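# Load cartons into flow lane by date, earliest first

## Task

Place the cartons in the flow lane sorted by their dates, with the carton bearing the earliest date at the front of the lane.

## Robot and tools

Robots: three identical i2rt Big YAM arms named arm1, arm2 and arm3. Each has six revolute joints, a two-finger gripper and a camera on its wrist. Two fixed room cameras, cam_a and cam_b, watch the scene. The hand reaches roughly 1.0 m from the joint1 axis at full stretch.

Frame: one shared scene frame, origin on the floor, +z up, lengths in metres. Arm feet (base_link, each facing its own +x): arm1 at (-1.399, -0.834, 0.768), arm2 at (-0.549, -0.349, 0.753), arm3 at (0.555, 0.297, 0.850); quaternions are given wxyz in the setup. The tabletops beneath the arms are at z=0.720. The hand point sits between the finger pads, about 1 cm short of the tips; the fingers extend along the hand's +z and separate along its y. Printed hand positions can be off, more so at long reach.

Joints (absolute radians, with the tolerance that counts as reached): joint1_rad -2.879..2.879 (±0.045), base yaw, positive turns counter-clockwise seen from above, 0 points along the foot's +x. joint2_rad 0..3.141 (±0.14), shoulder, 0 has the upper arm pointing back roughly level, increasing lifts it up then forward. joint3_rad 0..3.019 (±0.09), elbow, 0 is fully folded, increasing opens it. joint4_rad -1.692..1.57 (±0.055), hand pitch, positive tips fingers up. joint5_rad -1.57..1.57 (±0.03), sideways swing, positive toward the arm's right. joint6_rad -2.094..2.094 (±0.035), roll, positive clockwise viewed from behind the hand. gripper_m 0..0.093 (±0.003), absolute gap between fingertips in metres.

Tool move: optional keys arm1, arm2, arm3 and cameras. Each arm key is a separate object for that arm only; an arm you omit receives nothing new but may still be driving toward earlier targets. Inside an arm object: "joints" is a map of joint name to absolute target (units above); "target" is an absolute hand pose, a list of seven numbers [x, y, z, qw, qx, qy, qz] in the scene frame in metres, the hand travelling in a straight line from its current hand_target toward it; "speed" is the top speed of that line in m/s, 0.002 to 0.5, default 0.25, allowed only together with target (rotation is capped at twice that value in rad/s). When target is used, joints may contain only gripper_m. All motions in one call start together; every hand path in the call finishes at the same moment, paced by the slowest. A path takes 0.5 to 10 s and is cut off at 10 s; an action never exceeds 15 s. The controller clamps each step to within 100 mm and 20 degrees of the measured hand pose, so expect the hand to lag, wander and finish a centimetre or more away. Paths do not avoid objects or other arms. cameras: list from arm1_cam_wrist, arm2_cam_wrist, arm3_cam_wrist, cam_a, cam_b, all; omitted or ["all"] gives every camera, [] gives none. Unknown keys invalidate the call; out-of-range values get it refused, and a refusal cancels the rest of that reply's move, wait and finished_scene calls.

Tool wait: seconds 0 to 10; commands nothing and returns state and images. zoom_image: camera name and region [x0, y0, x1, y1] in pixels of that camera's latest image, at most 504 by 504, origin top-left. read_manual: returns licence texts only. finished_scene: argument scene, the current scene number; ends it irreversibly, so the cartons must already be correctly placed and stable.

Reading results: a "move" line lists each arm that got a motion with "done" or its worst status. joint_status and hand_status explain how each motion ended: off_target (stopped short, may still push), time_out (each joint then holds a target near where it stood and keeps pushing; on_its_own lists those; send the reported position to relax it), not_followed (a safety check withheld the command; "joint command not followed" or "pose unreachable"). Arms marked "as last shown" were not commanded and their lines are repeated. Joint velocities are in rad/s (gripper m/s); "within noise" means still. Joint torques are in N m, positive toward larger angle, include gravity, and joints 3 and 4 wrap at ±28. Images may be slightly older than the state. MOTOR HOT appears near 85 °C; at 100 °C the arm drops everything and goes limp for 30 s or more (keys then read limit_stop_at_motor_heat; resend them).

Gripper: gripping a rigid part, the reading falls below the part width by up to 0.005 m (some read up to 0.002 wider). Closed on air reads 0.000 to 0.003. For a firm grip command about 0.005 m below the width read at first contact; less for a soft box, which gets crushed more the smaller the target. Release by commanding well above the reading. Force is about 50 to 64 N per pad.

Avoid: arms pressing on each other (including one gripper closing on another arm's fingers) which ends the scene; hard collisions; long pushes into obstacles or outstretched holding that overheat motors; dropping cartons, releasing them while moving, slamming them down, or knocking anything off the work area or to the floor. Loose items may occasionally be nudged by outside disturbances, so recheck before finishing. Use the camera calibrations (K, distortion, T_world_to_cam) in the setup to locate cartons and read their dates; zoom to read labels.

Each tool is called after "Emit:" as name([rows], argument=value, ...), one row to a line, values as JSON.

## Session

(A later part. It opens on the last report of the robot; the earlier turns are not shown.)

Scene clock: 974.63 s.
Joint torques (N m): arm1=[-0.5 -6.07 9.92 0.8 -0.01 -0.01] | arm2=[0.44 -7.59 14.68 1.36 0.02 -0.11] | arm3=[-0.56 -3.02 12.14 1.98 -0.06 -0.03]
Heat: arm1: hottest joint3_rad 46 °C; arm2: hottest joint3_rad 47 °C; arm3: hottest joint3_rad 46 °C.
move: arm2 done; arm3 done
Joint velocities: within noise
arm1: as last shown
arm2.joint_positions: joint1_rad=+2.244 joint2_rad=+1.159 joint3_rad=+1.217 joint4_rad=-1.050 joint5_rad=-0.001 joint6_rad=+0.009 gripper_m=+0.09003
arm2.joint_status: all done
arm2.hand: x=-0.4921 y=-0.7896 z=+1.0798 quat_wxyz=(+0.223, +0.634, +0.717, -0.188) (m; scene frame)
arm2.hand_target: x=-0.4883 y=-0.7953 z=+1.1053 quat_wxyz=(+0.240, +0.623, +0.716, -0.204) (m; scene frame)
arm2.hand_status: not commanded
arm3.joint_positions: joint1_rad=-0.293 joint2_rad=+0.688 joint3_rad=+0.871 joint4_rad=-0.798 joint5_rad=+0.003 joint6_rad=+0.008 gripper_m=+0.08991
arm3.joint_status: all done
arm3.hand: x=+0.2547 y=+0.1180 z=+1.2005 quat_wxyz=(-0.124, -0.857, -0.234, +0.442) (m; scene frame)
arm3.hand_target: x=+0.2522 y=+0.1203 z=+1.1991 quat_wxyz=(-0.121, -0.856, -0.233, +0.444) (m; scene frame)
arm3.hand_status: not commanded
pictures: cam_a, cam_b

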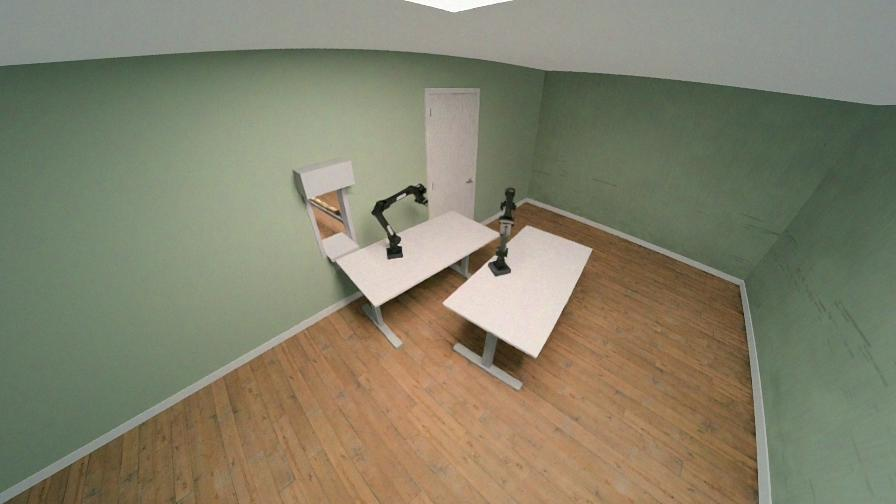

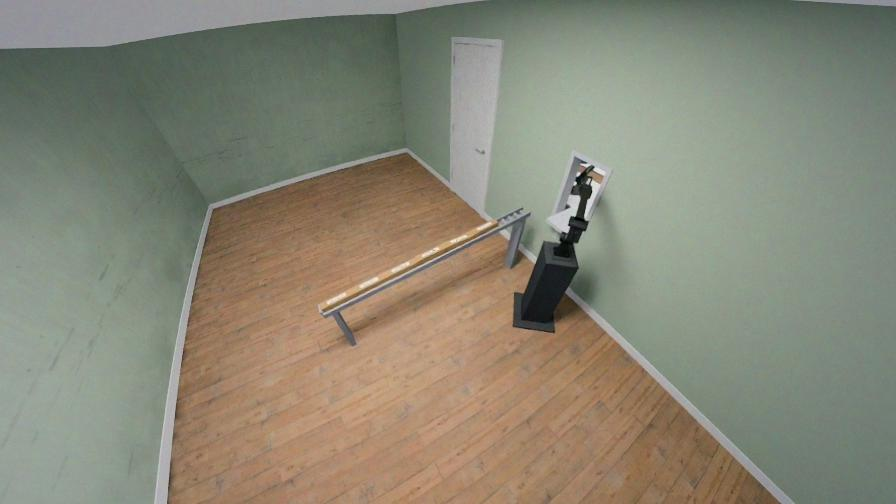

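Emit:
move(arm1={"joints": {"joint1_rad": -2.39, "joint2_rad": 1.15, "joint3_rad": 1.22, "joint4_rad": -1.012, "joint5_rad": 0, "joint6_rad": 0}}, arm2={"joints": {"joint1_rad": -1.506, "joint2_rad": 1.322, "joint3_rad": 1.134, "joint4_rad": -1.382, "joint5_rad": 0, "joint6_rad": 1.096}}, cameras=["cam_a", "arm1_cam_wrist"])

Emit:
move(arm1={"target": [-1.543, -0.382, 0.86, 0, -0.3746, 0.9272, 0], "speed": 0.5}, arm2={"target": [-0.38, -0.02, 0.79, 0, 0, 1, 0], "speed": 0.25}, cameras=["cam_a"])

Emit:
move(arm1={"target": [-1.543, -0.382, 0.95, 0, -0.3746, 0.9272, 0], "speed": 0.35}, arm2={"target": [-0.38, -0.02, 0.765, 0, 0, 1, 0], "speed": 0.06}, cameras=[])

Emit:
move(arm1={"joints": {"joint1_rad": 2.494, "joint2_rad": 1.984, "joint3_rad": 1.927, "joint4_rad": -1.513, "joint5_rad": 0, "joint6_rad": 0}}, cameras=["cam_a"])

Scene clock: 985.80 s.
Joint torques (N m): arm1=[-0.26 -10.23 10.96 1.16 0.04 -0.01] | arm2=[-0.62 -9.17 9.77 -0.12 0.05 0.08] | arm3=[-0.91 -3.25 12.14 2.02 -0.07 -0.03]
Heat: arm1: hottest joint3_rad 46 °C; arm2: hottest joint3_rad 48 °C; arm3: hottest joint3_rad 47 °C.
move: arm1 done; arm2 done
Joint velocities: within noise
arm1.joint_positions: joint1_rad=-2.376 joint2_rad=+1.162 joint3_rad=+1.206 joint4_rad=-1.015 joint5_rad=+0.001 joint6_rad=+0.004 gripper_m=+0.09002
arm1.joint_status: all done
arm1.hand: x=-1.5259 y=-0.3996 z=+1.0887 quat_wxyz=(+0.180, -0.763, +0.574, +0.237) (m; scene frame)
arm1.hand_target: x=-1.5203 y=-0.3973 z=+1.1014 quat_wxyz=(+0.190, -0.757, +0.575, +0.247) (m; scene frame)
arm1.hand_status: not commanded
arm2.joint_positions: joint1_rad=-1.499 joint2_rad=+1.327 joint3_rad=+1.135 joint4_rad=-1.373 joint5_rad=+0.000 joint6_rad=+1.086 gripper_m=+0.09010
arm2.joint_status: all done
arm2.hand: x=-0.3820 y=-0.0145 z=+0.9466 quat_wxyz=(-0.006, +0.009, -1.000, +0.003) (m; scene frame)
arm2.hand_target: x=-0.3810 y=-0.0182 z=+0.9477 quat_wxyz=(-0.005, +0.000, -1.000, +0.005) (m; scene frame)
arm2.hand_status: not commanded
arm3: as last shown
arm3.hand_target: x=+0.2522 y=+0.1203 z=+1.1991 quat_wxyz=(-0.121, -0.857, -0.233, +0.444) (m; scene frame)
pictures: arm1_cam_wrist, cam_a
camera_calibration:
arm1_cam_wrist: T_world_to_cam=[[0.956028, 0.292825, -0.0162493, 1.59688], [0.293219, -0.953293, 0.0724888, -0.0146508], [0.00573617, -0.0740659, -0.997237, 1.1883], [0, 0, 0, 1]] pos_world=[-1.52918, -0.393559, 1.21203]

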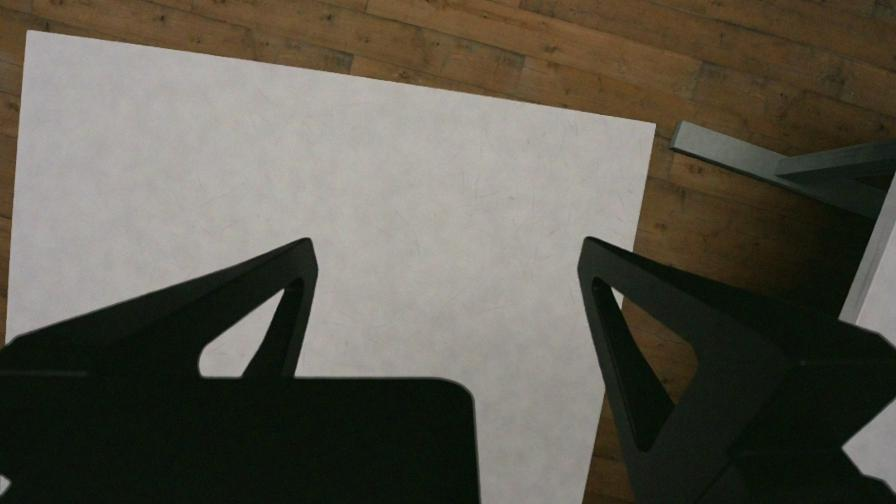

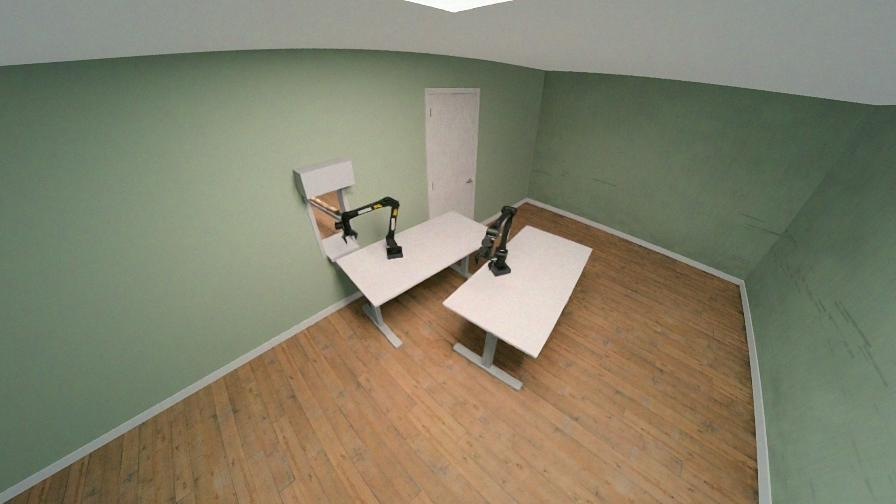

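Scene clock: 988.17 s.
Joint torques (N m): arm1=[0.21 -15.44 11.11 -0.31 0.11 0.14] | arm2=[-0.73 -8.29 7.36 0.69 -0.02 0.03] | arm3=[-0.73 -3.43 12.12 1.99 -0.07 -0.02]
Heat: arm1: hottest joint3_rad 46 °C; arm2: hottest joint3_rad 48 °C; arm3: hottest joint3_rad 47 °C.
move: arm1 off_target; arm2 done
Joint velocities: within noise
arm1.joint_positions: joint1_rad=-2.345 joint2_rad=+1.680 joint3_rad=+1.191 joint4_rad=-1.122 joint5_rad=-0.003 joint6_rad=+1.101 gripper_m=+0.09002
arm1.joint_status: not commanded
arm1.hand: x=-1.5408 y=-0.3989 z=+0.8443 quat_wxyz=(-0.001, -0.382, +0.924, -0.017) (m; scene frame)
arm1.hand_target: x=-1.5427 y=-0.3826 z=+0.8602 quat_wxyz=(+0.000, -0.375, +0.927, +0.000) (m; scene frame)
arm1.hand_status: off_target (0.023 m and 2.2 deg from the pose sent, 0.230 m and 70.2 deg at the start)
arm2.joint_positions: joint1_rad=-1.503 joint2_rad=+1.483 joint3_rad=+0.868 joint4_rad=-0.935 joint5_rad=-0.012 joint6_rad=+1.086 gripper_m=+0.09010
arm2.joint_status: not commanded
arm2.hand: x=-0.3809 y=-0.0151 z=+0.7985 quat_wxyz=(-0.004, +0.007, -1.000, -0.006) (m; scene frame)
arm2.hand_target: x=-0.3802 y=-0.0201 z=+0.7902 quat_wxyz=(+0.000, +0.000, -1.000, +0.000) (m; scene frame)
arm2.hand_status: done (0.010 m and 1.2 deg from the pose sent, 0.157 m and 1.3 deg at the start)
arm3: as last shown
arm3.hand_target: x=+0.2522 y=+0.1204 z=+1.1991 quat_wxyz=(-0.121, -0.857, -0.233, +0.444) (m; scene frame)
pictures: cam_a

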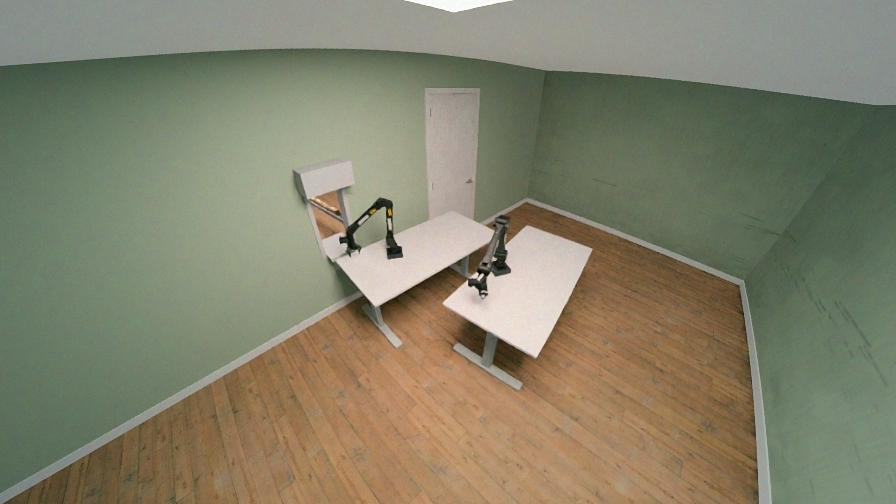

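Scene clock: 989.40 s.
Joint torques (N m): arm1=[0.15 -14.15 12.21 -0.23 0.12 0.13] | arm2=[-0.62 -8.47 6.89 0.76 -0.02 0.04] | arm3=[-0.67 -3.31 12.1 1.94 -0.07 -0.04]
Heat: arm1: hottest joint3_rad 46 °C; arm2: hottest joint3_rad 48 °C; arm3: hottest joint3_rad 47 °C.
move: arm1 off_target; arm2 off_target
Joint velocities: within noise
arm1.joint_positions: joint1_rad=-2.345 joint2_rad=+1.596 joint3_rad=+1.346 joint4_rad=-1.353 joint5_rad=-0.003 joint6_rad=+1.102 gripper_m=+0.09002
arm1.joint_status: not commanded
arm1.hand: x=-1.5421 y=-0.3961 z=+0.9366 quat_wxyz=(-0.001, -0.382, +0.924, -0.014) (m; scene frame)
arm1.hand_target: x=-1.5427 y=-0.3826 z=+0.9501 quat_wxyz=(+0.000, -0.375, +0.927, +0.000) (m; scene frame)
arm1.hand_status: off_target (0.019 m and 1.8 deg from the pose sent, 0.107 m and 2.2 deg at the start)
arm2.joint_positions: joint1_rad=-1.503 joint2_rad=+1.529 joint3_rad=+0.841 joint4_rad=-0.859 joint5_rad=-0.012 joint6_rad=+1.086 gripper_m=+0.09010
arm2.joint_status: not commanded
arm2.hand: x=-0.3800 y=-0.0142 z=+0.7740 quat_wxyz=(-0.005, +0.007, -1.000, -0.007) (m; scene frame)
arm2.hand_target: x=-0.3801 y=-0.0200 z=+0.7653 quat_wxyz=(+0.000, +0.000, -1.000, +0.000) (m; scene frame)
arm2.hand_status: off_target (0.011 m and 1.3 deg from the pose sent, 0.034 m and 1.2 deg at the start)
arm3: as last shown
pictures: none
No camera images: "cameras" was empty.

Scene clock: 992.53 s.
Joint torques (N m): arm1=[0.09 -23.82 9.32 -0.21 0.11 -0.04] | arm2=[-0.67 -8.47 6.89 0.7 -0.02 0.05] | arm3=[-0.73 -3.31 12.1 1.96 -0.06 -0.02]
Heat: arm1: hottest joint3_rad 46 °C; arm2: hottest joint3_rad 48 °C; arm3: hottest joint3_rad 47 °C.
move: arm1 done
Joint velocities: within noise
arm1.joint_positions: joint1_rad=+2.503 joint2_rad=+2.005 joint3_rad=+1.921 joint4_rad=-1.504 joint5_rad=-0.001 joint6_rad=+0.006 gripper_m=+0.09013
arm1.joint_status: all done
arm1.hand: x=-0.8417 y=-0.5653 z=+0.9379 quat_wxyz=(+0.007, +0.220, -0.975, -0.001) (m; scene frame)
arm1.hand_target: x=-0.8406 y=-0.5711 z=+0.9527 quat_wxyz=(-0.002, +0.219, -0.976, -0.002) (m; scene frame)
arm1.hand_status: not commanded
arm2, arm3: as last shown
pictures: cam_a

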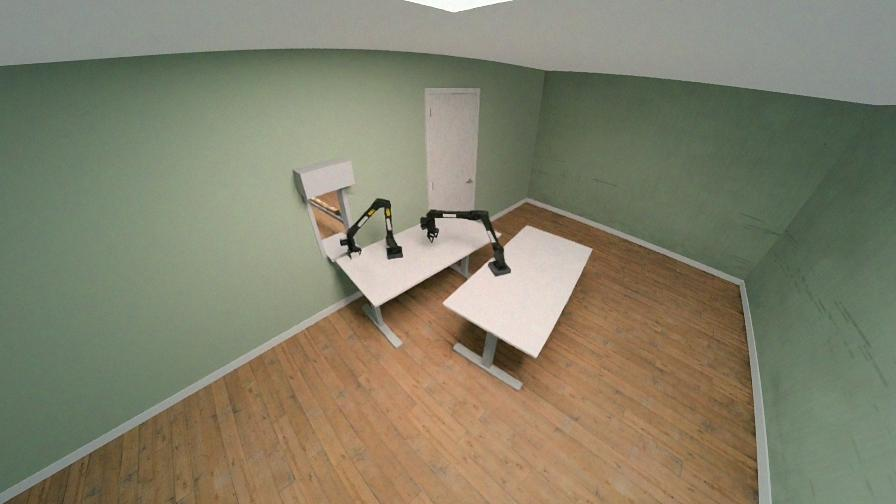

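Emit:
move(cameras=["cam_a", "cam_b"])

Scene clock: 1014.00 s.
Joint torques (N m): arm1=[0.26 -23.77 9.29 -0.2 0.12 -0.04] | arm2=[-0.67 -8.47 6.87 0.7 -0.02 0.04] | arm3=[-0.62 -3.25 12.11 1.96 -0.07 -0.02]
Heat: arm1: hottest joint3_rad 45 °C; arm2: hottest joint3_rad 47 °C; arm3: hottest joint3_rad 47 °C.
Joint velocities: within noise
arm1.joint_positions: joint1_rad=+2.503 joint2_rad=+2.005 joint3_rad=+1.921 joint4_rad=-1.504 joint5_rad=-0.001 joint6_rad=+0.006 gripper_m=+0.09013
arm1.joint_status: all done
arm1.hand: x=-0.8417 y=-0.5653 z=+0.9379 quat_wxyz=(+0.007, +0.220, -0.975, -0.001) (m; scene frame)
arm1.hand_target: x=-0.8405 y=-0.5711 z=+0.9527 quat_wxyz=(-0.002, +0.219, -0.976, -0.002) (m; scene frame)
arm1.hand_status: not commanded
arm2.joint_positions: joint1_rad=-1.503 joint2_rad=+1.529 joint3_rad=+0.841 joint4_rad=-0.859 joint5_rad=-0.012 joint6_rad=+1.086 gripper_m=+0.09010
arm2.joint_status: not commanded
arm2.hand: x=-0.3800 y=-0.0142 z=+0.7740 quat_wxyz=(-0.005, +0.007, -1.000, -0.007) (m; scene frame)
arm2.hand_target: x=-0.3801 y=-0.0200 z=+0.7653 quat_wxyz=(+0.000, +0.000, -1.000, +0.000) (m; scene frame)
arm2.hand_status: not commanded
arm3.joint_positions: joint1_rad=-0.293 joint2_rad=+0.688 joint3_rad=+0.871 joint4_rad=-0.798 joint5_rad=+0.003 joint6_rad=+0.008 gripper_m=+0.08991
arm3.joint_status: not commanded
arm3.hand: x=+0.2547 y=+0.1180 z=+1.2005 quat_wxyz=(-0.124, -0.857, -0.234, +0.442) (m; scene frame)
arm3.hand_target: x=+0.2521 y=+0.1204 z=+1.1991 quat_wxyz=(-0.121, -0.857, -0.233, +0.444) (m; scene frame)
arm3.hand_status: not commanded
pictures: cam_a, cam_b

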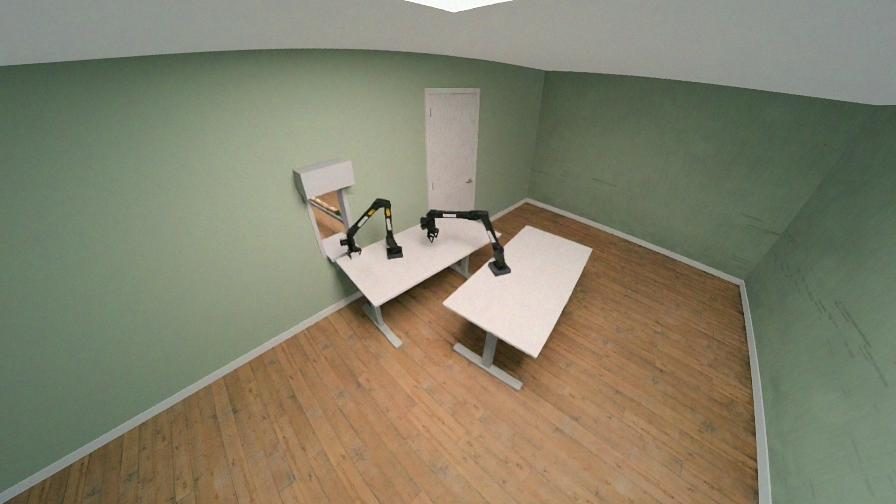

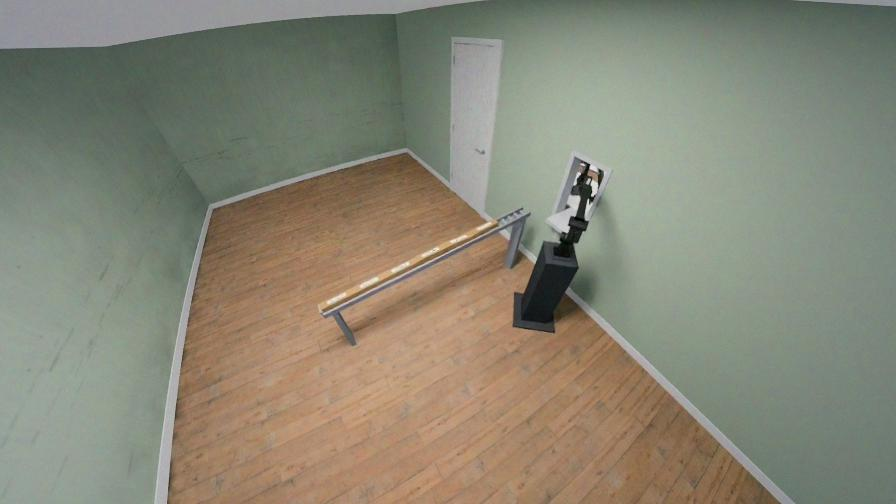

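Emit:
zoom_image(camera="cam_b", region=[420, 200, 540, 268])

Emit:
zoom_image(camera="cam_b", region=[310, 230, 430, 320])

Emit:
zoom_image(camera="cam_a", region=[330, 190, 610, 350])

Scaled by 4.200 from the camera's 896x504 image, which has a finer 1280x720 frame.

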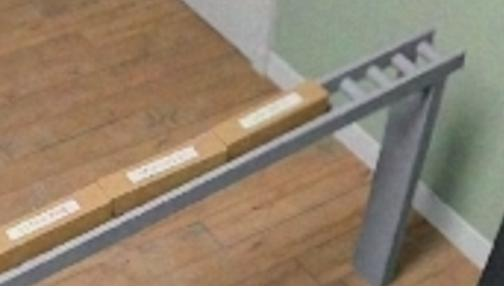

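Scaled by 4.200 from the camera's 896x504 image, which has a finer 1280x720 frame.

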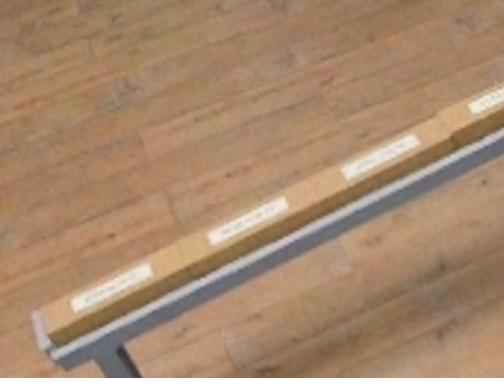

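Scaled by 1.800 from the camera's 896x504 image, which has a finer 1280x720 frame.

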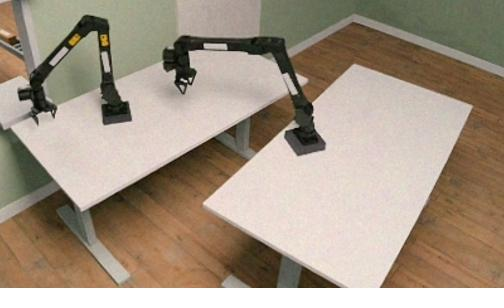

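Emit:
move(arm2={"target": [-0.36, -0.02, 0.97, 0, 0, 1, 0], "speed": 0.3}, arm3={"target": [0.74, -0.345, 0.91, 0, 0.9992, 0, -0.0401], "speed": 0.4}, arm1={"target": [-0.82, -0.56, 0.95, 0, 0.2190, -0.9757, 0], "speed": 0.2}, cameras=[])

Emit:
move(arm3={"target": [0.745, -0.337, 0.86, 0, 0.9992, 0, -0.0401], "speed": 0.2}, arm2={"target": [0.02, 0.003, 0.83, 0, 0, 1, 0], "speed": 0.4}, cameras=["arm3_cam_wrist", "arm2_cam_wrist"])

Scene clock: 1079.87 s.
Joint torques (N m): arm1=[0.5 -21.42 13.01 -0.24 0.15 0] | arm2=[-0.85 -8.53 14.2 -0.23 -0.01 -0.12] | arm3=[0.21 -25.35 14.69 -0.1 0.06 0.17]
Heat: arm1: hottest joint2_rad 44 °C; arm2: hottest joint3_rad 46 °C; arm3: hottest joint3_rad 47 °C.
move: arm1 off_target; arm2 off_target; arm3 off_target
Joint velocities: within noise
arm1.joint_positions: joint1_rad=+2.503 joint2_rad=+2.043 joint3_rad=+1.983 joint4_rad=-1.544 joint5_rad=+0.002 joint6_rad=+0.006 gripper_m=+0.09013
arm1.joint_status: not commanded
arm1.hand: x=-0.8337 y=-0.5620 z=+0.9387 quat_wxyz=(+0.014, +0.220, -0.975, +0.002) (m; scene frame)
arm1.hand_target: x=-0.8207 y=-0.5604 z=+0.9500 quat_wxyz=(+0.000, +0.219, -0.976, +0.000) (m; scene frame)
arm1.hand_status: off_target (0.018 m and 1.7 deg from the pose sent, 0.025 m and 0.8 deg at the start)
arm2.joint_positions: joint1_rad=-1.553 joint2_rad=+1.328 joint3_rad=+1.142 joint4_rad=-1.426 joint5_rad=-0.012 joint6_rad=+1.049 gripper_m=+0.09010
arm2.joint_status: not commanded
arm2.hand: x=-0.3715 y=-0.0323 z=+0.9494 quat_wxyz=(+0.011, +0.000, -1.000, +0.021) (m; scene frame)
arm2.hand_target: x=-0.3605 y=-0.0209 z=+0.9699 quat_wxyz=(+0.000, +0.000, -1.000, +0.000) (m; scene frame)
arm2.hand_status: off_target (0.027 m and 2.7 deg from the pose sent, 0.197 m and 1.3 deg at the start)
arm3.joint_positions: joint1_rad=+1.034 joint2_rad=+2.178 joint3_rad=+1.929 joint4_rad=-1.350 joint5_rad=+0.082 joint6_rad=+1.865 gripper_m=+0.08992
arm3.joint_status: not commanded
arm3.hand: x=+0.7344 y=-0.3344 z=+0.9139 quat_wxyz=(+0.002, -0.999, -0.003, +0.042) (m; scene frame)
arm3.hand_target: x=+0.7398 y=-0.3445 z=+0.9101 quat_wxyz=(-0.001, -0.999, +0.000, +0.040) (m; scene frame)
arm3.hand_status: off_target (0.013 m and 0.5 deg from the pose sent, 0.731 m and 58.2 deg at the start)
pictures: none
No camera images: "cameras" was empty.

Scene clock: 1082.03 s.
Joint torques (N m): arm1=[0.38 -21.42 12.97 -0.23 0.15 0] | arm2=[0.03 -19.08 14.09 0.03 -0.06 -0.13] | arm3=[1.14 -25.76 10 0.53 0.06 0.14]
Heat: arm1: hottest joint3_rad 45 °C; arm2: hottest joint3_rad 46 °C; arm3: hottest joint3_rad 47 °C.
move: arm2 off_target; arm3 off_target
Joint velocities: within noise
arm1.joint_positions: joint1_rad=+2.503 joint2_rad=+2.043 joint3_rad=+1.984 joint4_rad=-1.544 joint5_rad=+0.002 joint6_rad=+0.006 gripper_m=+0.09013
arm1.joint_status: not commanded
arm1.hand: x=-0.8336 y=-0.5620 z=+0.9388 quat_wxyz=(+0.014, +0.220, -0.975, +0.002) (m; scene frame)
arm1.hand_target: x=-0.8207 y=-0.5604 z=+0.9501 quat_wxyz=(-0.001, +0.219, -0.976, +0.000) (m; scene frame)
arm1.hand_status: not commanded
arm2.joint_positions: joint1_rad=-2.056 joint2_rad=+2.155 joint3_rad=+1.916 joint4_rad=-1.352 joint5_rad=-0.013 joint6_rad=+0.561 gripper_m=+0.09010
arm2.joint_status: not commanded
arm2.hand: x=+0.0080 y=-0.0073 z=+0.8268 quat_wxyz=(+0.007, -0.007, -1.000, +0.006) (m; scene frame)
arm2.hand_target: x=+0.0193 y=+0.0026 z=+0.8302 quat_wxyz=(-0.001, +0.000, -1.000, +0.000) (m; scene frame)
arm2.hand_status: off_target (0.016 m and 1.4 deg from the pose sent, 0.411 m and 2.6 deg at the start; pose on its path clipped on 8 of 65 steps)
arm3.joint_positions: joint1_rad=+1.036 joint2_rad=+2.205 joint3_rad=+1.888 joint4_rad=-1.255 joint5_rad=+0.082 joint6_rad=+1.876 gripper_m=+0.08992
arm3.joint_status: not commanded
arm3.hand: x=+0.7375 y=-0.3408 z=+0.8816 quat_wxyz=(-0.012, -0.999, +0.002, +0.038) (m; scene frame)
arm3.hand_target: x=+0.7446 y=-0.3364 z=+0.8604 quat_wxyz=(+0.000, -0.999, +0.000, +0.040) (m; scene frame)
arm3.hand_status: off_target (0.023 m and 1.4 deg from the pose sent, 0.055 m and 0.5 deg at the start)
pictures: arm2_cam_wrist, arm3_cam_wrist
camera_calibration:
arm2_cam_wrist: T_world_to_cam=[[-0.00952109, -0.999651, 0.0246325, -0.029625], [-0.816154, 0.0220016, 0.577416, -0.462771], [-0.577756, -0.0146063, -0.816079, 0.802176], [0, 0, 0, 1]] pos_world=[0.0854876, -0.00771612, 0.92258]
arm3_cam_wrist: T_world_to_cam=[[0.0188327, 0.999434, -0.0278672, 0.352109], [0.845998, -0.00107466, 0.533185, -1.09255], [0.532853, -0.0336169, -0.84554, 0.464029], [0, 0, 0, 1]] pos_world=[0.670406, -0.337485, 0.984698]

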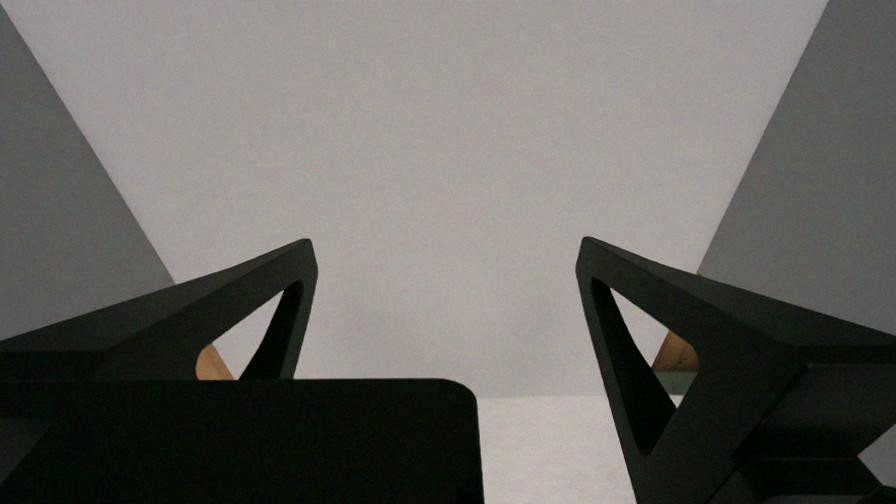

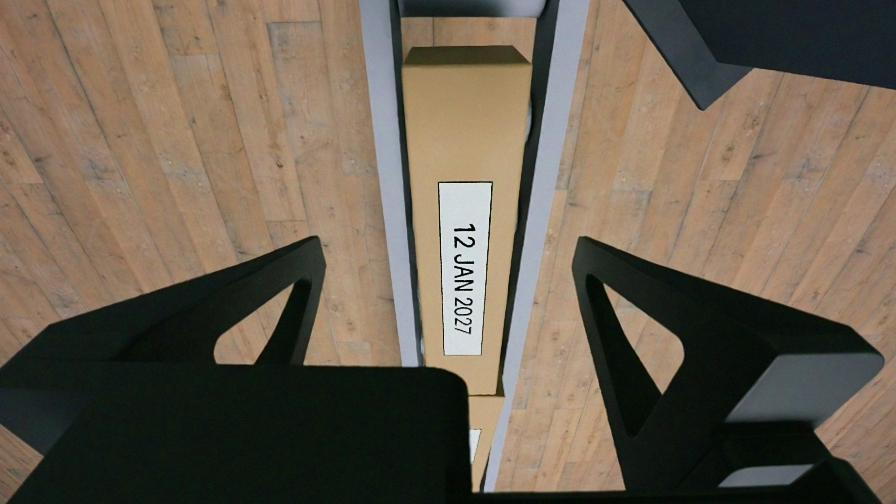

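Emit:
move(arm2={"target": [0.02, 0.003, 0.775, 0, 0, 1, 0], "speed": 0.08}, cameras=[])

Emit:
move(arm2={"target": [-0.36, -0.02, 0.97, 0, 0, 1, 0], "speed": 0.5}, arm3={"target": [0.02, 0.0, 0.90, 0, 1, 0, 0], "speed": 0.5}, cameras=["arm3_cam_wrist"])

Scene clock: 1092.27 s.
Joint torques (N m): arm1=[0.44 -21.42 12.97 -0.24 0.15 0] | arm2=[0.03 -19.6 8.72 0.76 -0.06 -0.11] | arm3=[1.26 -25.7 10.04 0.58 0.06 0.14]
Heat: arm1: hottest joint3_rad 46 °C; arm2: hottest joint3_rad 50 °C; arm3: hottest joint3_rad 47 °C.
move: arm2 off_target
Joint velocities: within noise
arm1, arm3: as last shown
arm1.hand_target: x=-0.8207 y=-0.5603 z=+0.9501 quat_wxyz=(-0.001, +0.219, -0.976, +0.000) (m; scene frame)
arm2.joint_positions: joint1_rad=-2.056 joint2_rad=+2.202 joint3_rad=+1.916 joint4_rad=-1.257 joint5_rad=-0.013 joint6_rad=+0.561 gripper_m=+0.09010
arm2.joint_status: not commanded
arm2.hand: x=+0.0252 y=+0.0026 z=+0.7971 quat_wxyz=(-0.013, -0.007, -1.000, -0.007) (m; scene frame)
arm2.hand_target: x=+0.0196 y=+0.0027 z=+0.7753 quat_wxyz=(+0.000, +0.000, -1.000, +0.000) (m; scene frame)
arm2.hand_status: off_target (0.023 m and 1.9 deg from the pose sent, 0.054 m and 1.4 deg at the start)
pictures: none
No camera images: "cameras" was empty.

Scene clock: 1095.13 s.
Joint torques (N m): arm1=[0.5 -21.42 12.94 -0.24 0.15 0] | arm2=[0.5 -8.59 8.85 -0.06 0.12 0.1] | arm3=[0.85 -22.95 14.27 0.01 -0.02 -0.02]
Heat: arm1: hottest joint3_rad 47 °C; arm2: hottest joint3_rad 50 °C; arm3: hottest joint3_rad 47 °C.
move: arm2 done; arm3 off_target
Joint velocities: within noise
arm1: as last shown
arm2.joint_positions: joint1_rad=-1.574 joint2_rad=+1.328 joint3_rad=+1.217 joint4_rad=-1.427 joint5_rad=-0.015 joint6_rad=+1.026 gripper_m=+0.09010
arm2.joint_status: not commanded
arm2.hand: x=-0.3543 y=-0.0161 z=+0.9774 quat_wxyz=(-0.007, +0.001, -1.000, -0.012) (m; scene frame)
arm2.hand_target: x=-0.3599 y=-0.0201 z=+0.9701 quat_wxyz=(+0.000, +0.000, -1.000, +0.000) (m; scene frame)
arm2.hand_status: done (0.010 m and 1.6 deg from the pose sent, 0.423 m and 1.9 deg at the start)
arm3.joint_positions: joint1_rad=-0.335 joint2_rad=+2.016 joint3_rad=+1.624 joint4_rad=-1.185 joint5_rad=+0.003 joint6_rad=+0.518 gripper_m=+0.08992
arm3.joint_status: not commanded
arm3.hand: x=+0.0300 y=+0.0111 z=+0.9001 quat_wxyz=(+0.003, -1.000, +0.008, -0.003) (m; scene frame)
arm3.hand_target: x=+0.0205 y=+0.0003 z=+0.8999 quat_wxyz=(+0.000, -1.000, +0.000, +0.000) (m; scene frame)
arm3.hand_status: off_target (0.015 m and 1.0 deg from the pose sent, 0.795 m and 4.6 deg at the start; pose on its path clipped on 43 of 86 steps)
pictures: arm3_cam_wrist
camera_calibration:
arm3_cam_wrist: T_world_to_cam=[[0.0317135, 0.999489, 0.00403412, -0.0147694], [0.799133, -0.0277801, 0.600512, -0.562295], [0.600317, -0.0158205, -0.799606, 0.824926], [0, 0, 0, 1]] pos_world=[-0.0454006, 0.012192, 0.99734]

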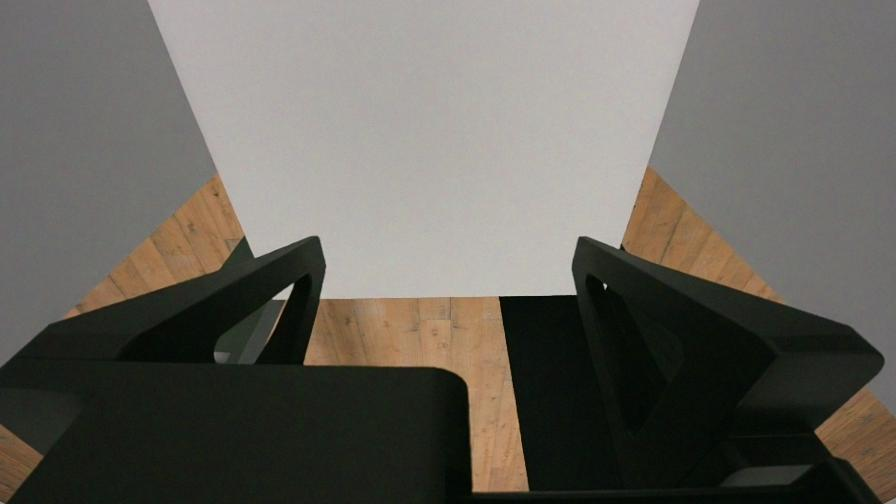

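Emit:
move(arm1={"joints": {"joint1_rad": 1.0, "joint2_rad": 1.0, "joint3_rad": 1.3, "joint4_rad": -1.4, "joint5_rad": 0, "joint6_rad": 0}}, arm3={"target": [0.015, -0.007, 0.770, 0, 1, 0, 0], "speed": 0.2}, cameras=[])

Emit:
move(arm1={"joints": {"joint1_rad": -2.39, "joint2_rad": 1.150, "joint3_rad": 1.220, "joint4_rad": -1.012, "joint5_rad": 0, "joint6_rad": 0}}, arm2={"joints": {"joint1_rad": 2.25, "joint2_rad": 1.154, "joint3_rad": 1.262, "joint4_rad": -1.051, "joint5_rad": 0, "joint6_rad": 0}}, cameras=["arm1_cam_wrist", "arm2_cam_wrist"])

Scene clock: 1101.97 s.
Joint torques (N m): arm1=[-0.5 -6.01 9.88 0.8 -0.01 -0.03] | arm2=[0.5 -8.64 8.87 -0.06 0.12 0.09] | arm3=[1.08 -25.29 10.24 0.66 -0.02 0.03]
Heat: arm1: hottest joint3_rad 47 °C; arm2: hottest joint3_rad 49 °C; arm3: hottest joint3_rad 48 °C.
move: arm1 done; arm3 off_target
Joint velocities: within noise
arm1.joint_positions: joint1_rad=+1.016 joint2_rad=+0.995 joint3_rad=+1.294 joint4_rad=-1.398 joint5_rad=+0.002 joint6_rad=+0.006 gripper_m=+0.09014
arm1.joint_status: all done
arm1.hand: x=-1.2219 y=-1.1369 z=+1.1451 quat_wxyz=(-0.203, -0.485, -0.843, +0.113) (m; scene frame)
arm1.hand_target: x=-1.2259 y=-1.1409 z=+1.1459 quat_wxyz=(-0.201, -0.489, -0.841, +0.114) (m; scene frame)
arm1.hand_status: not commanded
arm2: as last shown
arm2.hand: x=-0.3543 y=-0.0162 z=+0.9774 quat_wxyz=(-0.006, +0.001, -1.000, -0.012) (m; scene frame)
arm3.joint_positions: joint1_rad=-0.333 joint2_rad=+2.211 joint3_rad=+1.598 joint4_rad=-0.960 joint5_rad=+0.003 joint6_rad=+0.517 gripper_m=+0.08992
arm3.joint_status: not commanded
arm3.hand: x=+0.0161 y=+0.0023 z=+0.7768 quat_wxyz=(+0.002, -1.000, +0.007, -0.001) (m; scene frame)
arm3.hand_target: x=+0.0153 y=-0.0069 z=+0.7700 quat_wxyz=(+0.000, -1.000, +0.000, +0.000) (m; scene frame)
arm3.hand_status: off_target (0.012 m and 0.9 deg from the pose sent, 0.132 m and 1.0 deg at the start)
pictures: none
No camera images: "cameras" was empty.

Scene clock: 1104.67 s.
Joint torques (N m): arm1=[-0.32 -10.29 11 1.18 0.02 -0.03] | arm2=[0.44 -7.59 14.67 1.37 0.01 -0.11] | arm3=[0.97 -25.23 10.26 0.68 -0.01 0.04]
Heat: arm1: hottest joint3_rad 48 °C; arm2: hottest joint3_rad 49 °C; arm3: hottest joint3_rad 48 °C.
move: arm1 done; arm2 done
Joint velocities: within noise
arm1.joint_positions: joint1_rad=-2.377 joint2_rad=+1.162 joint3_rad=+1.206 joint4_rad=-1.015 joint5_rad=+0.001 joint6_rad=+0.006 gripper_m=+0.09014
arm1.joint_status: all done
arm1.hand: x=-1.5257 y=-0.3996 z=+1.0885 quat_wxyz=(+0.180, -0.762, +0.575, +0.237) (m; scene frame)
arm1.hand_target: x=-1.5202 y=-0.3973 z=+1.1012 quat_wxyz=(+0.190, -0.757, +0.575, +0.247) (m; scene frame)
arm1.hand_status: not commanded
arm2.joint_positions: joint1_rad=+2.242 joint2_rad=+1.159 joint3_rad=+1.217 joint4_rad=-1.050 joint5_rad=-0.001 joint6_rad=+0.010 gripper_m=+0.09010
arm2.joint_status: all done
arm2.hand: x=-0.4930 y=-0.7898 z=+1.0798 quat_wxyz=(+0.223, +0.635, +0.716, -0.188) (m; scene frame)
arm2.hand_target: x=-0.4891 y=-0.7955 z=+1.1054 quat_wxyz=(+0.240, +0.624, +0.715, -0.204) (m; scene frame)
arm2.hand_status: not commanded
arm3: as last shown
pictures: arm1_cam_wrist, arm2_cam_wrist
camera_calibration:
arm1_cam_wrist: T_world_to_cam=[[0.956652, 0.290741, -0.01696, 1.59746], [0.291192, -0.953885, 0.0728797, -0.0184625], [0.00501119, -0.0746591, -0.997197, 1.18672], [0, 0, 0, 1]] pos_world=[-1.52878, -0.393458, 1.21183]
arm2_cam_wrist: T_world_to_cam=[[-0.992672, -0.120838, -0.00058724, -0.586128], [-0.120838, 0.992632, 0.00898359, 0.722745], [-0.000502647, 0.00898872, -0.999959, 1.20951], [0, 0, 0, 1]] pos_world=[-0.493889, -0.799118, 1.20263]

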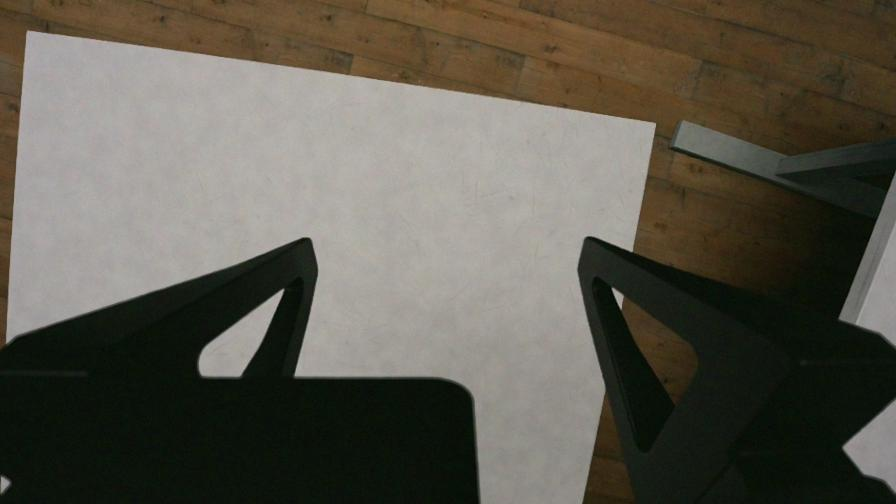

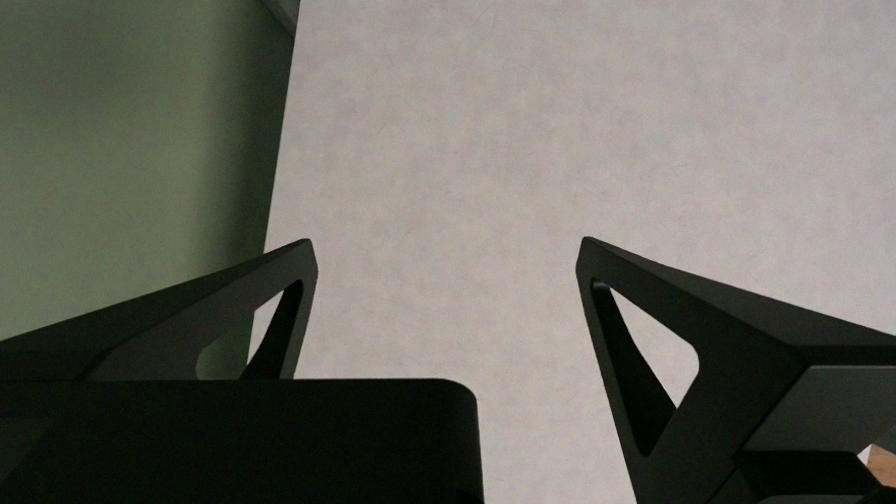

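Emit:
move(arm3={"target": [0.12, -0.01, 0.92, 0, 1, 0, 0], "speed": 0.4}, cameras=[])

Emit:
move(arm3={"target": [0.81, -0.338, 0.88, 0, 0.9992, 0, -0.0401], "speed": 0.5}, cameras=[])

Emit:
move(arm3={"target": [0.815, -0.334, 0.83, 0, 0.9992, 0, -0.0401], "speed": 0.15}, cameras=["arm3_cam_wrist"])

Scene clock: 1193.87 s.
Joint torques (N m): arm1=[-0.26 -10.29 10.99 1.16 0.01 -0.03] | arm2=[0.44 -7.53 14.68 1.39 0.01 -0.11] | arm3=[0.44 -19.66 9.91 0.14 0.09 0.15]
Heat: arm1: hottest joint3_rad 50 °C; arm2: hottest joint3_rad 57 °C; arm3: hottest joint3_rad 44 °C.
move: arm3 off_target
Joint velocities: within noise
arm1, arm2: as last shown
arm3.joint_positions: joint1_rad=-0.222 joint2_rad=+1.809 joint3_rad=+1.398 joint4_rad=-1.124 joint5_rad=+0.001 joint6_rad=+0.608 gripper_m=+0.08992
arm3.joint_status: not commanded
arm3.hand: x=+0.1159 y=-0.0111 z=+0.9335 quat_wxyz=(-0.010, -1.000, -0.003, +0.014) (m; scene frame)
arm3.hand_target: x=+0.1202 y=-0.0098 z=+0.9202 quat_wxyz=(+0.000, -1.000, +0.000, +0.000) (m; scene frame)
arm3.hand_status: off_target (0.014 m and 2.0 deg from the pose sent, 0.177 m and 0.9 deg at the start; pose on its path clipped on 2 of 43 steps)
pictures: none
No camera images: "cameras" was empty.

Scene clock: 1196.73 s.
Joint torques (N m): arm1=[-0.26 -10.29 10.99 1.17 0.02 -0.03] | arm2=[0.44 -7.53 14.67 1.36 0.01 -0.11] | arm3=[-0.62 -25.99 14.61 -0.14 0.24 0.16]
Heat: arm1: hottest joint3_rad 50 °C; arm2: hottest joint3_rad 57 °C; arm3: hottest joint3_rad 45 °C.
move: arm3 off_target
Joint velocities: within noise
arm1, arm2: as last shown
arm3.joint_positions: joint1_rad=+1.145 joint2_rad=+2.254 joint3_rad=+1.987 joint4_rad=-1.338 joint5_rad=+0.073 joint6_rad=+1.965 gripper_m=+0.08992
arm3.joint_status: not commanded
arm3.hand: x=+0.8111 y=-0.3255 z=+0.8861 quat_wxyz=(+0.001, -0.999, -0.008, +0.039) (m; scene frame)
arm3.hand_target: x=+0.8098 y=-0.3375 z=+0.8800 quat_wxyz=(-0.001, -0.999, +0.000, +0.040) (m; scene frame)
arm3.hand_status: off_target (0.014 m and 1.0 deg from the pose sent, 0.769 m and 3.2 deg at the start; pose on its path clipped on 42 of 86 steps)
pictures: none
No camera images: "cameras" was empty.

Scene clock: 1197.90 s.
Joint torques (N m): arm1=[-0.26 -10.29 10.99 1.18 0.02 -0.03] | arm2=[0.44 -7.59 14.68 1.37 0.01 -0.11] | arm3=[0.21 -27.11 10.3 0.53 0.23 0.15]
Heat: arm1: hottest joint3_rad 50 °C; arm2: hottest joint3_rad 57 °C; arm3: hottest joint3_rad 45 °C.
move: arm3 off_target
Joint velocities: within noise
arm1, arm2: as last shown
arm3.joint_positions: joint1_rad=+1.145 joint2_rad=+2.303 joint3_rad=+1.976 joint4_rad=-1.258 joint5_rad=+0.073 joint6_rad=+1.974 gripper_m=+0.08992
arm3.joint_status: not commanded
arm3.hand: x=+0.8153 y=-0.3349 z=+0.8494 quat_wxyz=(-0.008, -0.999, -0.004, +0.035) (m; scene frame)
arm3.hand_target: x=+0.8148 y=-0.3335 z=+0.8303 quat_wxyz=(+0.000, -0.999, +0.000, +0.040) (m; scene frame)
arm3.hand_status: off_target (0.019 m and 1.2 deg from the pose sent, 0.057 m and 1.0 deg at the start)
pictures: arm3_cam_wrist
camera_calibration:
arm3_cam_wrist: T_world_to_cam=[[0.00800017, 0.999773, -0.0197593, 0.345926], [0.843157, 0.00387914, 0.537653, -1.14096], [0.537607, -0.0209615, -0.842935, 0.393669], [0, 0, 0, 1]] pos_world=[0.747599, -0.333169, 0.952111]

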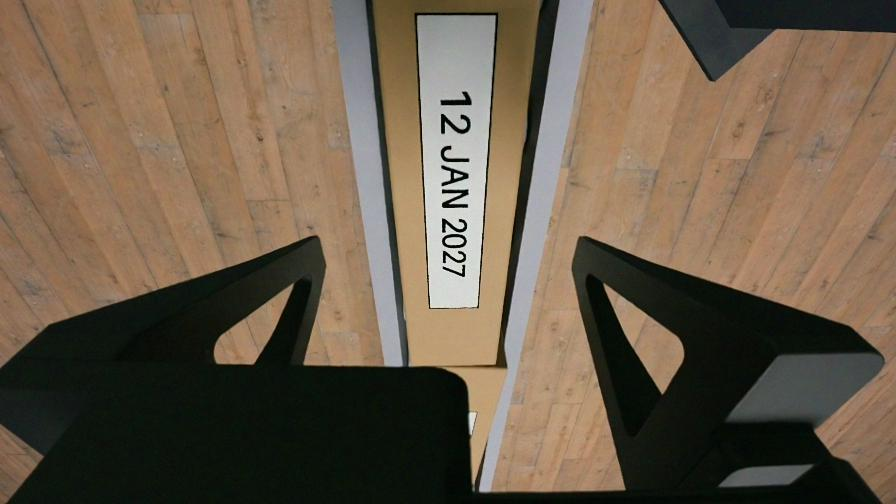

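Emit:
move(arm3={"target": [0.815, -0.330, 0.768, 0, 0.9992, 0, -0.0401], "speed": 0.1}, cameras=["arm3_cam_wrist"])

Scene clock: 1204.07 s.
Joint torques (N m): arm1=[-0.26 -10.4 11 1.18 0.01 -0.03] | arm2=[0.38 -7.53 14.67 1.36 0.01 -0.11] | arm3=[0.38 -27.22 10.06 0.54 0.23 0.14]
Heat: arm1: hottest joint3_rad 50 °C; arm2: hottest joint3_rad 57 °C; arm3: hottest joint3_rad 45 °C.
move: arm3 off_target
Joint velocities: within noise
arm1, arm2: as last shown
arm3.joint_positions: joint1_rad=+1.145 joint2_rad=+2.371 joint3_rad=+1.922 joint4_rad=-1.141 joint5_rad=+0.073 joint6_rad=+1.977 gripper_m=+0.08992
arm3.joint_status: not commanded
arm3.hand: x=+0.8140 y=-0.3317 z=+0.7852 quat_wxyz=(-0.006, -0.999, -0.002, +0.036) (m; scene frame)
arm3.hand_target: x=+0.8148 y=-0.3296 z=+0.7682 quat_wxyz=(+0.000, -0.999, +0.000, +0.040) (m; scene frame)
arm3.hand_status: off_target (0.017 m and 0.9 deg from the pose sent, 0.081 m and 1.2 deg at the start)
pictures: arm3_cam_wrist
camera_calibration:
arm3_cam_wrist: T_world_to_cam=[[0.0102176, 0.999829, -0.0154393, 0.3363], [0.844198, -0.000349813, 0.536032, -1.10645], [0.535934, -0.0185108, -0.844057, 0.343374], [0, 0, 0, 1]] pos_world=[0.7466, -0.330273, 0.888111]

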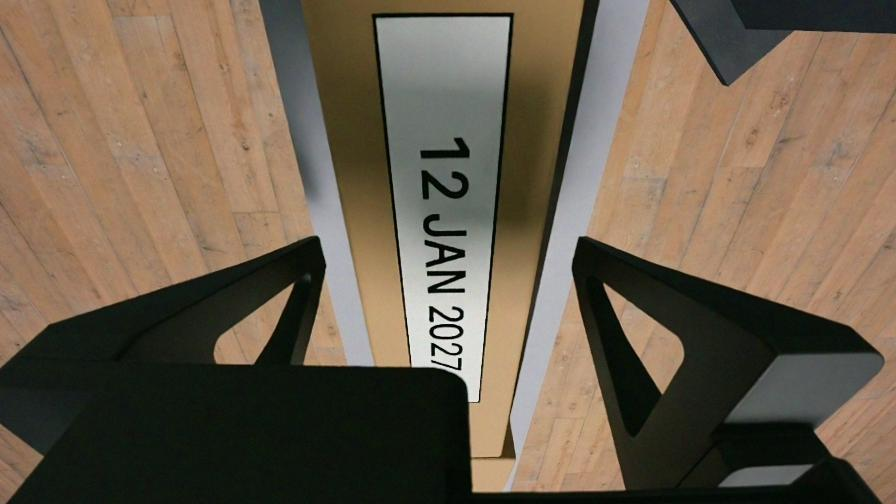

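Emit:
move(arm3={"target": [0.815, -0.330, 0.760, 0, 0.9992, 0, -0.0401], "speed": 0.05}, cameras=[])

Scene clock: 1207.13 s.
Joint torques (N m): arm1=[-0.32 -10.29 11 1.18 0.02 -0.03] | arm2=[0.44 -7.53 14.68 1.36 0.01 -0.11] | arm3=[0.38 -26.58 9.7 0.55 0.24 0.14]
Heat: arm1: hottest joint3_rad 50 °C; arm2: hottest joint3_rad 58 °C; arm3: hottest joint3_rad 45 °C.
move: arm3 off_target
Joint velocities: within noise
arm1, arm2: as last shown
arm3.joint_positions: joint1_rad=+1.145 joint2_rad=+2.371 joint3_rad=+1.922 joint4_rad=-1.127 joint5_rad=+0.073 joint6_rad=+1.977 gripper_m=+0.08992
arm3.joint_status: not commanded
arm3.hand: x=+0.8153 y=-0.3347 z=+0.7847 quat_wxyz=(-0.012, -0.999, -0.002, +0.034) (m; scene frame)
arm3.hand_target: x=+0.8147 y=-0.3293 z=+0.7605 quat_wxyz=(+0.000, -0.999, +0.000, +0.040) (m; scene frame)
arm3.hand_status: off_target (0.025 m and 1.6 deg from the pose sent, 0.025 m and 0.9 deg at the start)
pictures: none
No camera images: "cameras" was empty.

Emit:
move(arm3={"target": [0.815, -0.328, 0.750, 0, 0.9992, 0, -0.0401], "speed": 0.08}, cameras=["arm3_cam_wrist"])

Scene clock: 1210.23 s.
Joint torques (N m): arm1=[-0.26 -10.29 11.02 1.17 0.02 -0.04] | arm2=[0.44 -7.59 14.67 1.37 0.01 -0.11] | arm3=[0.44 -26.81 9.2 0.57 0.23 0.13]
Heat: arm1: hottest joint3_rad 50 °C; arm2: hottest joint3_rad 58 °C; arm3: hottest joint3_rad 45 °C.
move: arm3 off_target
Joint velocities: within noise
arm1, arm2: as last shown
arm3.joint_positions: joint1_rad=+1.145 joint2_rad=+2.383 joint3_rad=+1.916 joint4_rad=-1.107 joint5_rad=+0.073 joint6_rad=+1.978 gripper_m=+0.08992
arm3.joint_status: not commanded
arm3.hand: x=+0.8153 y=-0.3346 z=+0.7746 quat_wxyz=(-0.013, -0.999, -0.002, +0.033) (m; scene frame)
arm3.hand_target: x=+0.8147 y=-0.3274 z=+0.7506 quat_wxyz=(+0.000, -0.999, +0.000, +0.040) (m; scene frame)
arm3.hand_status: off_target (0.025 m and 1.7 deg from the pose sent, 0.035 m and 1.6 deg at the start)
pictures: arm3_cam_wrist
camera_calibration:
arm3_cam_wrist: T_world_to_cam=[[0.0115367, 0.999513, -0.0290065, 0.348331], [0.840979, 0.00599433, 0.541035, -1.10089], [0.540945, -0.0306356, -0.8405, 0.322773], [0, 0, 0, 1]] pos_world=[0.747201, -0.331674, 0.877011]

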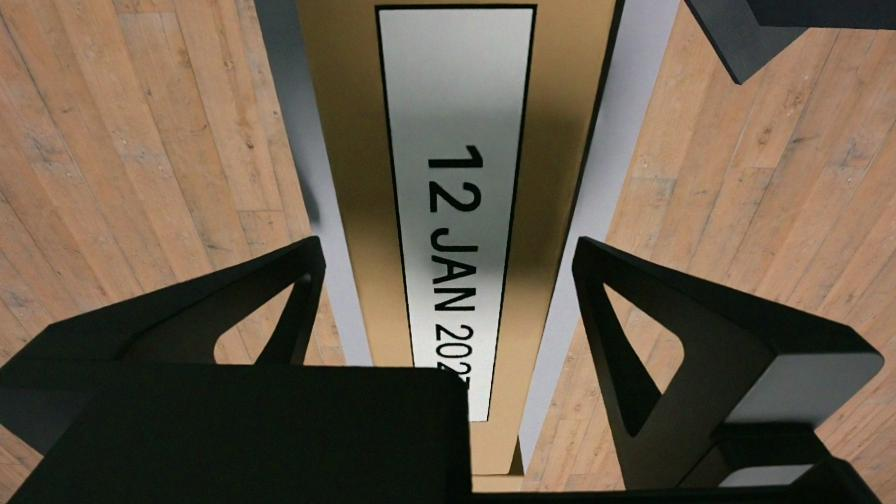

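Emit:
move(arm3={"joints": {"gripper_m": 0.052}}, cameras=["arm3_cam_wrist"])

Scene clock: 1212.93 s.
Joint torques (N m): arm1=[-0.32 -10.29 10.97 1.16 0.02 -0.04] | arm2=[0.5 -7.53 14.67 1.36 0.02 -0.11] | arm3=[0.67 -26.81 9.26 0.61 0.23 0.13]
Heat: arm1: hottest joint3_rad 50 °C; arm2: hottest joint3_rad 58 °C; arm3: hottest joint3_rad 45 °C.
move: arm3 off_target
Joint velocities: within noise
arm1, arm2: as last shown
arm3.joint_positions: joint1_rad=+1.145 joint2_rad=+2.383 joint3_rad=+1.915 joint4_rad=-1.107 joint5_rad=+0.073 joint6_rad=+1.978 gripper_m=+0.05823
arm3.joint_status: gripper_m off_target (ended at +0.05826, target +0.05200)
arm3.hand: x=+0.8153 y=-0.3345 z=+0.7745 quat_wxyz=(-0.013, -0.999, -0.001, +0.033) (m; scene frame)
arm3.hand_target: x=+0.8147 y=-0.3275 z=+0.7507 quat_wxyz=(+0.000, -0.999, +0.000, +0.040) (m; scene frame)
arm3.hand_status: not commanded
pictures: arm3_cam_wrist
camera_calibration:
arm3_cam_wrist: T_world_to_cam=[[0.01195, 0.999505, -0.029101, 0.348], [0.840978, 0.00569793, 0.541039, -1.10093], [0.540937, -0.0309388, -0.840494, 0.322591], [0, 0, 0, 1]] pos_world=[0.747201, -0.331574, 0.876911]

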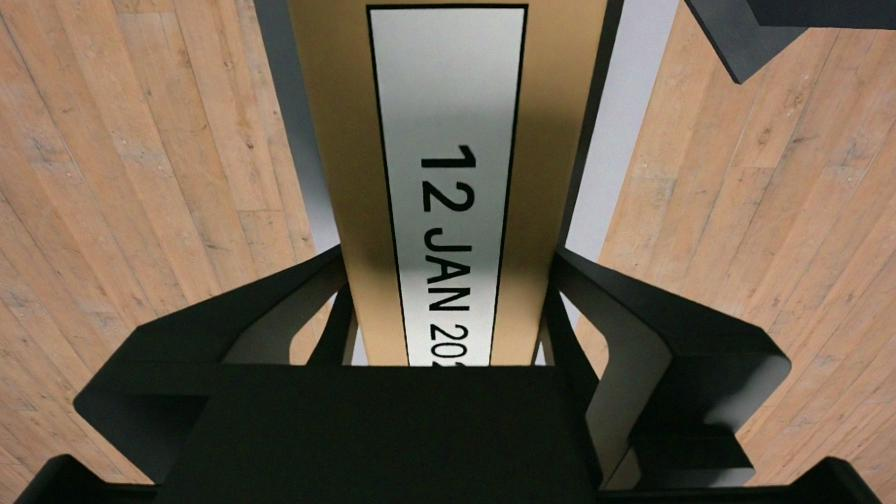

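Emit:
move(arm3={"target": [0.80, -0.335, 0.835, 0, 0.9992, 0, -0.0401], "speed": 0.12}, cameras=["arm3_cam_wrist"])

Scene clock: 1216.67 s.
Joint torques (N m): arm1=[-0.32 -10.34 10.99 1.18 0.02 -0.03] | arm2=[0.5 -7.59 14.67 1.36 0.01 -0.11] | arm3=[-0.15 -32.32 12.92 -0.29 0.18 -0.03]
Heat: arm1: hottest joint3_rad 50 °C; arm2: hottest joint3_rad 58 °C; arm3: hottest joint3_rad 45 °C.
move: arm3 off_target
Joint velocities: within noise
arm1.joint_positions: joint1_rad=-2.377 joint2_rad=+1.162 joint3_rad=+1.206 joint4_rad=-1.015 joint5_rad=+0.001 joint6_rad=+0.006 gripper_m=+0.09014
arm1.joint_status: not commanded
arm1.hand: x=-1.5257 y=-0.3996 z=+1.0885 quat_wxyz=(+0.180, -0.762, +0.575, +0.237) (m; scene frame)
arm1.hand_target: x=-1.5202 y=-0.3973 z=+1.1012 quat_wxyz=(+0.190, -0.757, +0.575, +0.247) (m; scene frame)
arm1.hand_status: not commanded
arm2.joint_positions: joint1_rad=+2.242 joint2_rad=+1.159 joint3_rad=+1.217 joint4_rad=-1.050 joint5_rad=-0.001 joint6_rad=+0.010 gripper_m=+0.09010
arm2.joint_status: not commanded
arm2.hand: x=-0.4930 y=-0.7898 z=+1.0798 quat_wxyz=(+0.223, +0.635, +0.716, -0.188) (m; scene frame)
arm2.hand_target: x=-0.4891 y=-0.7955 z=+1.1054 quat_wxyz=(+0.240, +0.624, +0.715, -0.204) (m; scene frame)
arm2.hand_status: not commanded
arm3.joint_positions: joint1_rad=+1.130 joint2_rad=+2.339 joint3_rad=+1.915 joint4_rad=-1.232 joint5_rad=+0.076 joint6_rad=+1.971 gripper_m=+0.05823
arm3.joint_status: not commanded
arm3.hand: x=+0.7969 y=-0.3180 z=+0.8049 quat_wxyz=(+0.024, -0.998, +0.001, +0.050) (m; scene frame)
arm3.hand_target: x=+0.7995 y=-0.3341 z=+0.8351 quat_wxyz=(+0.000, -0.999, +0.000, +0.040) (m; scene frame)
arm3.hand_status: off_target (0.035 m and 3.0 deg from the pose sent, 0.063 m and 1.7 deg at the start)
pictures: arm3_cam_wrist
camera_calibration:
arm3_cam_wrist: T_world_to_cam=[[0.019494, 0.998834, 0.0441744, 0.267465], [0.858535, -0.039366, 0.511241, -1.10638], [0.512384, 0.0279592, -0.858301, 0.414418], [0, 0, 0, 1]] pos_world=[0.732309, -0.322293, 0.909506]

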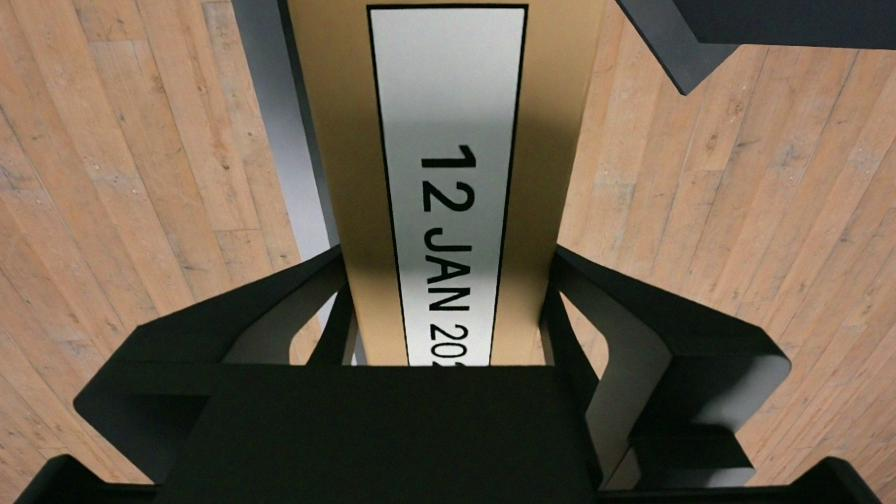

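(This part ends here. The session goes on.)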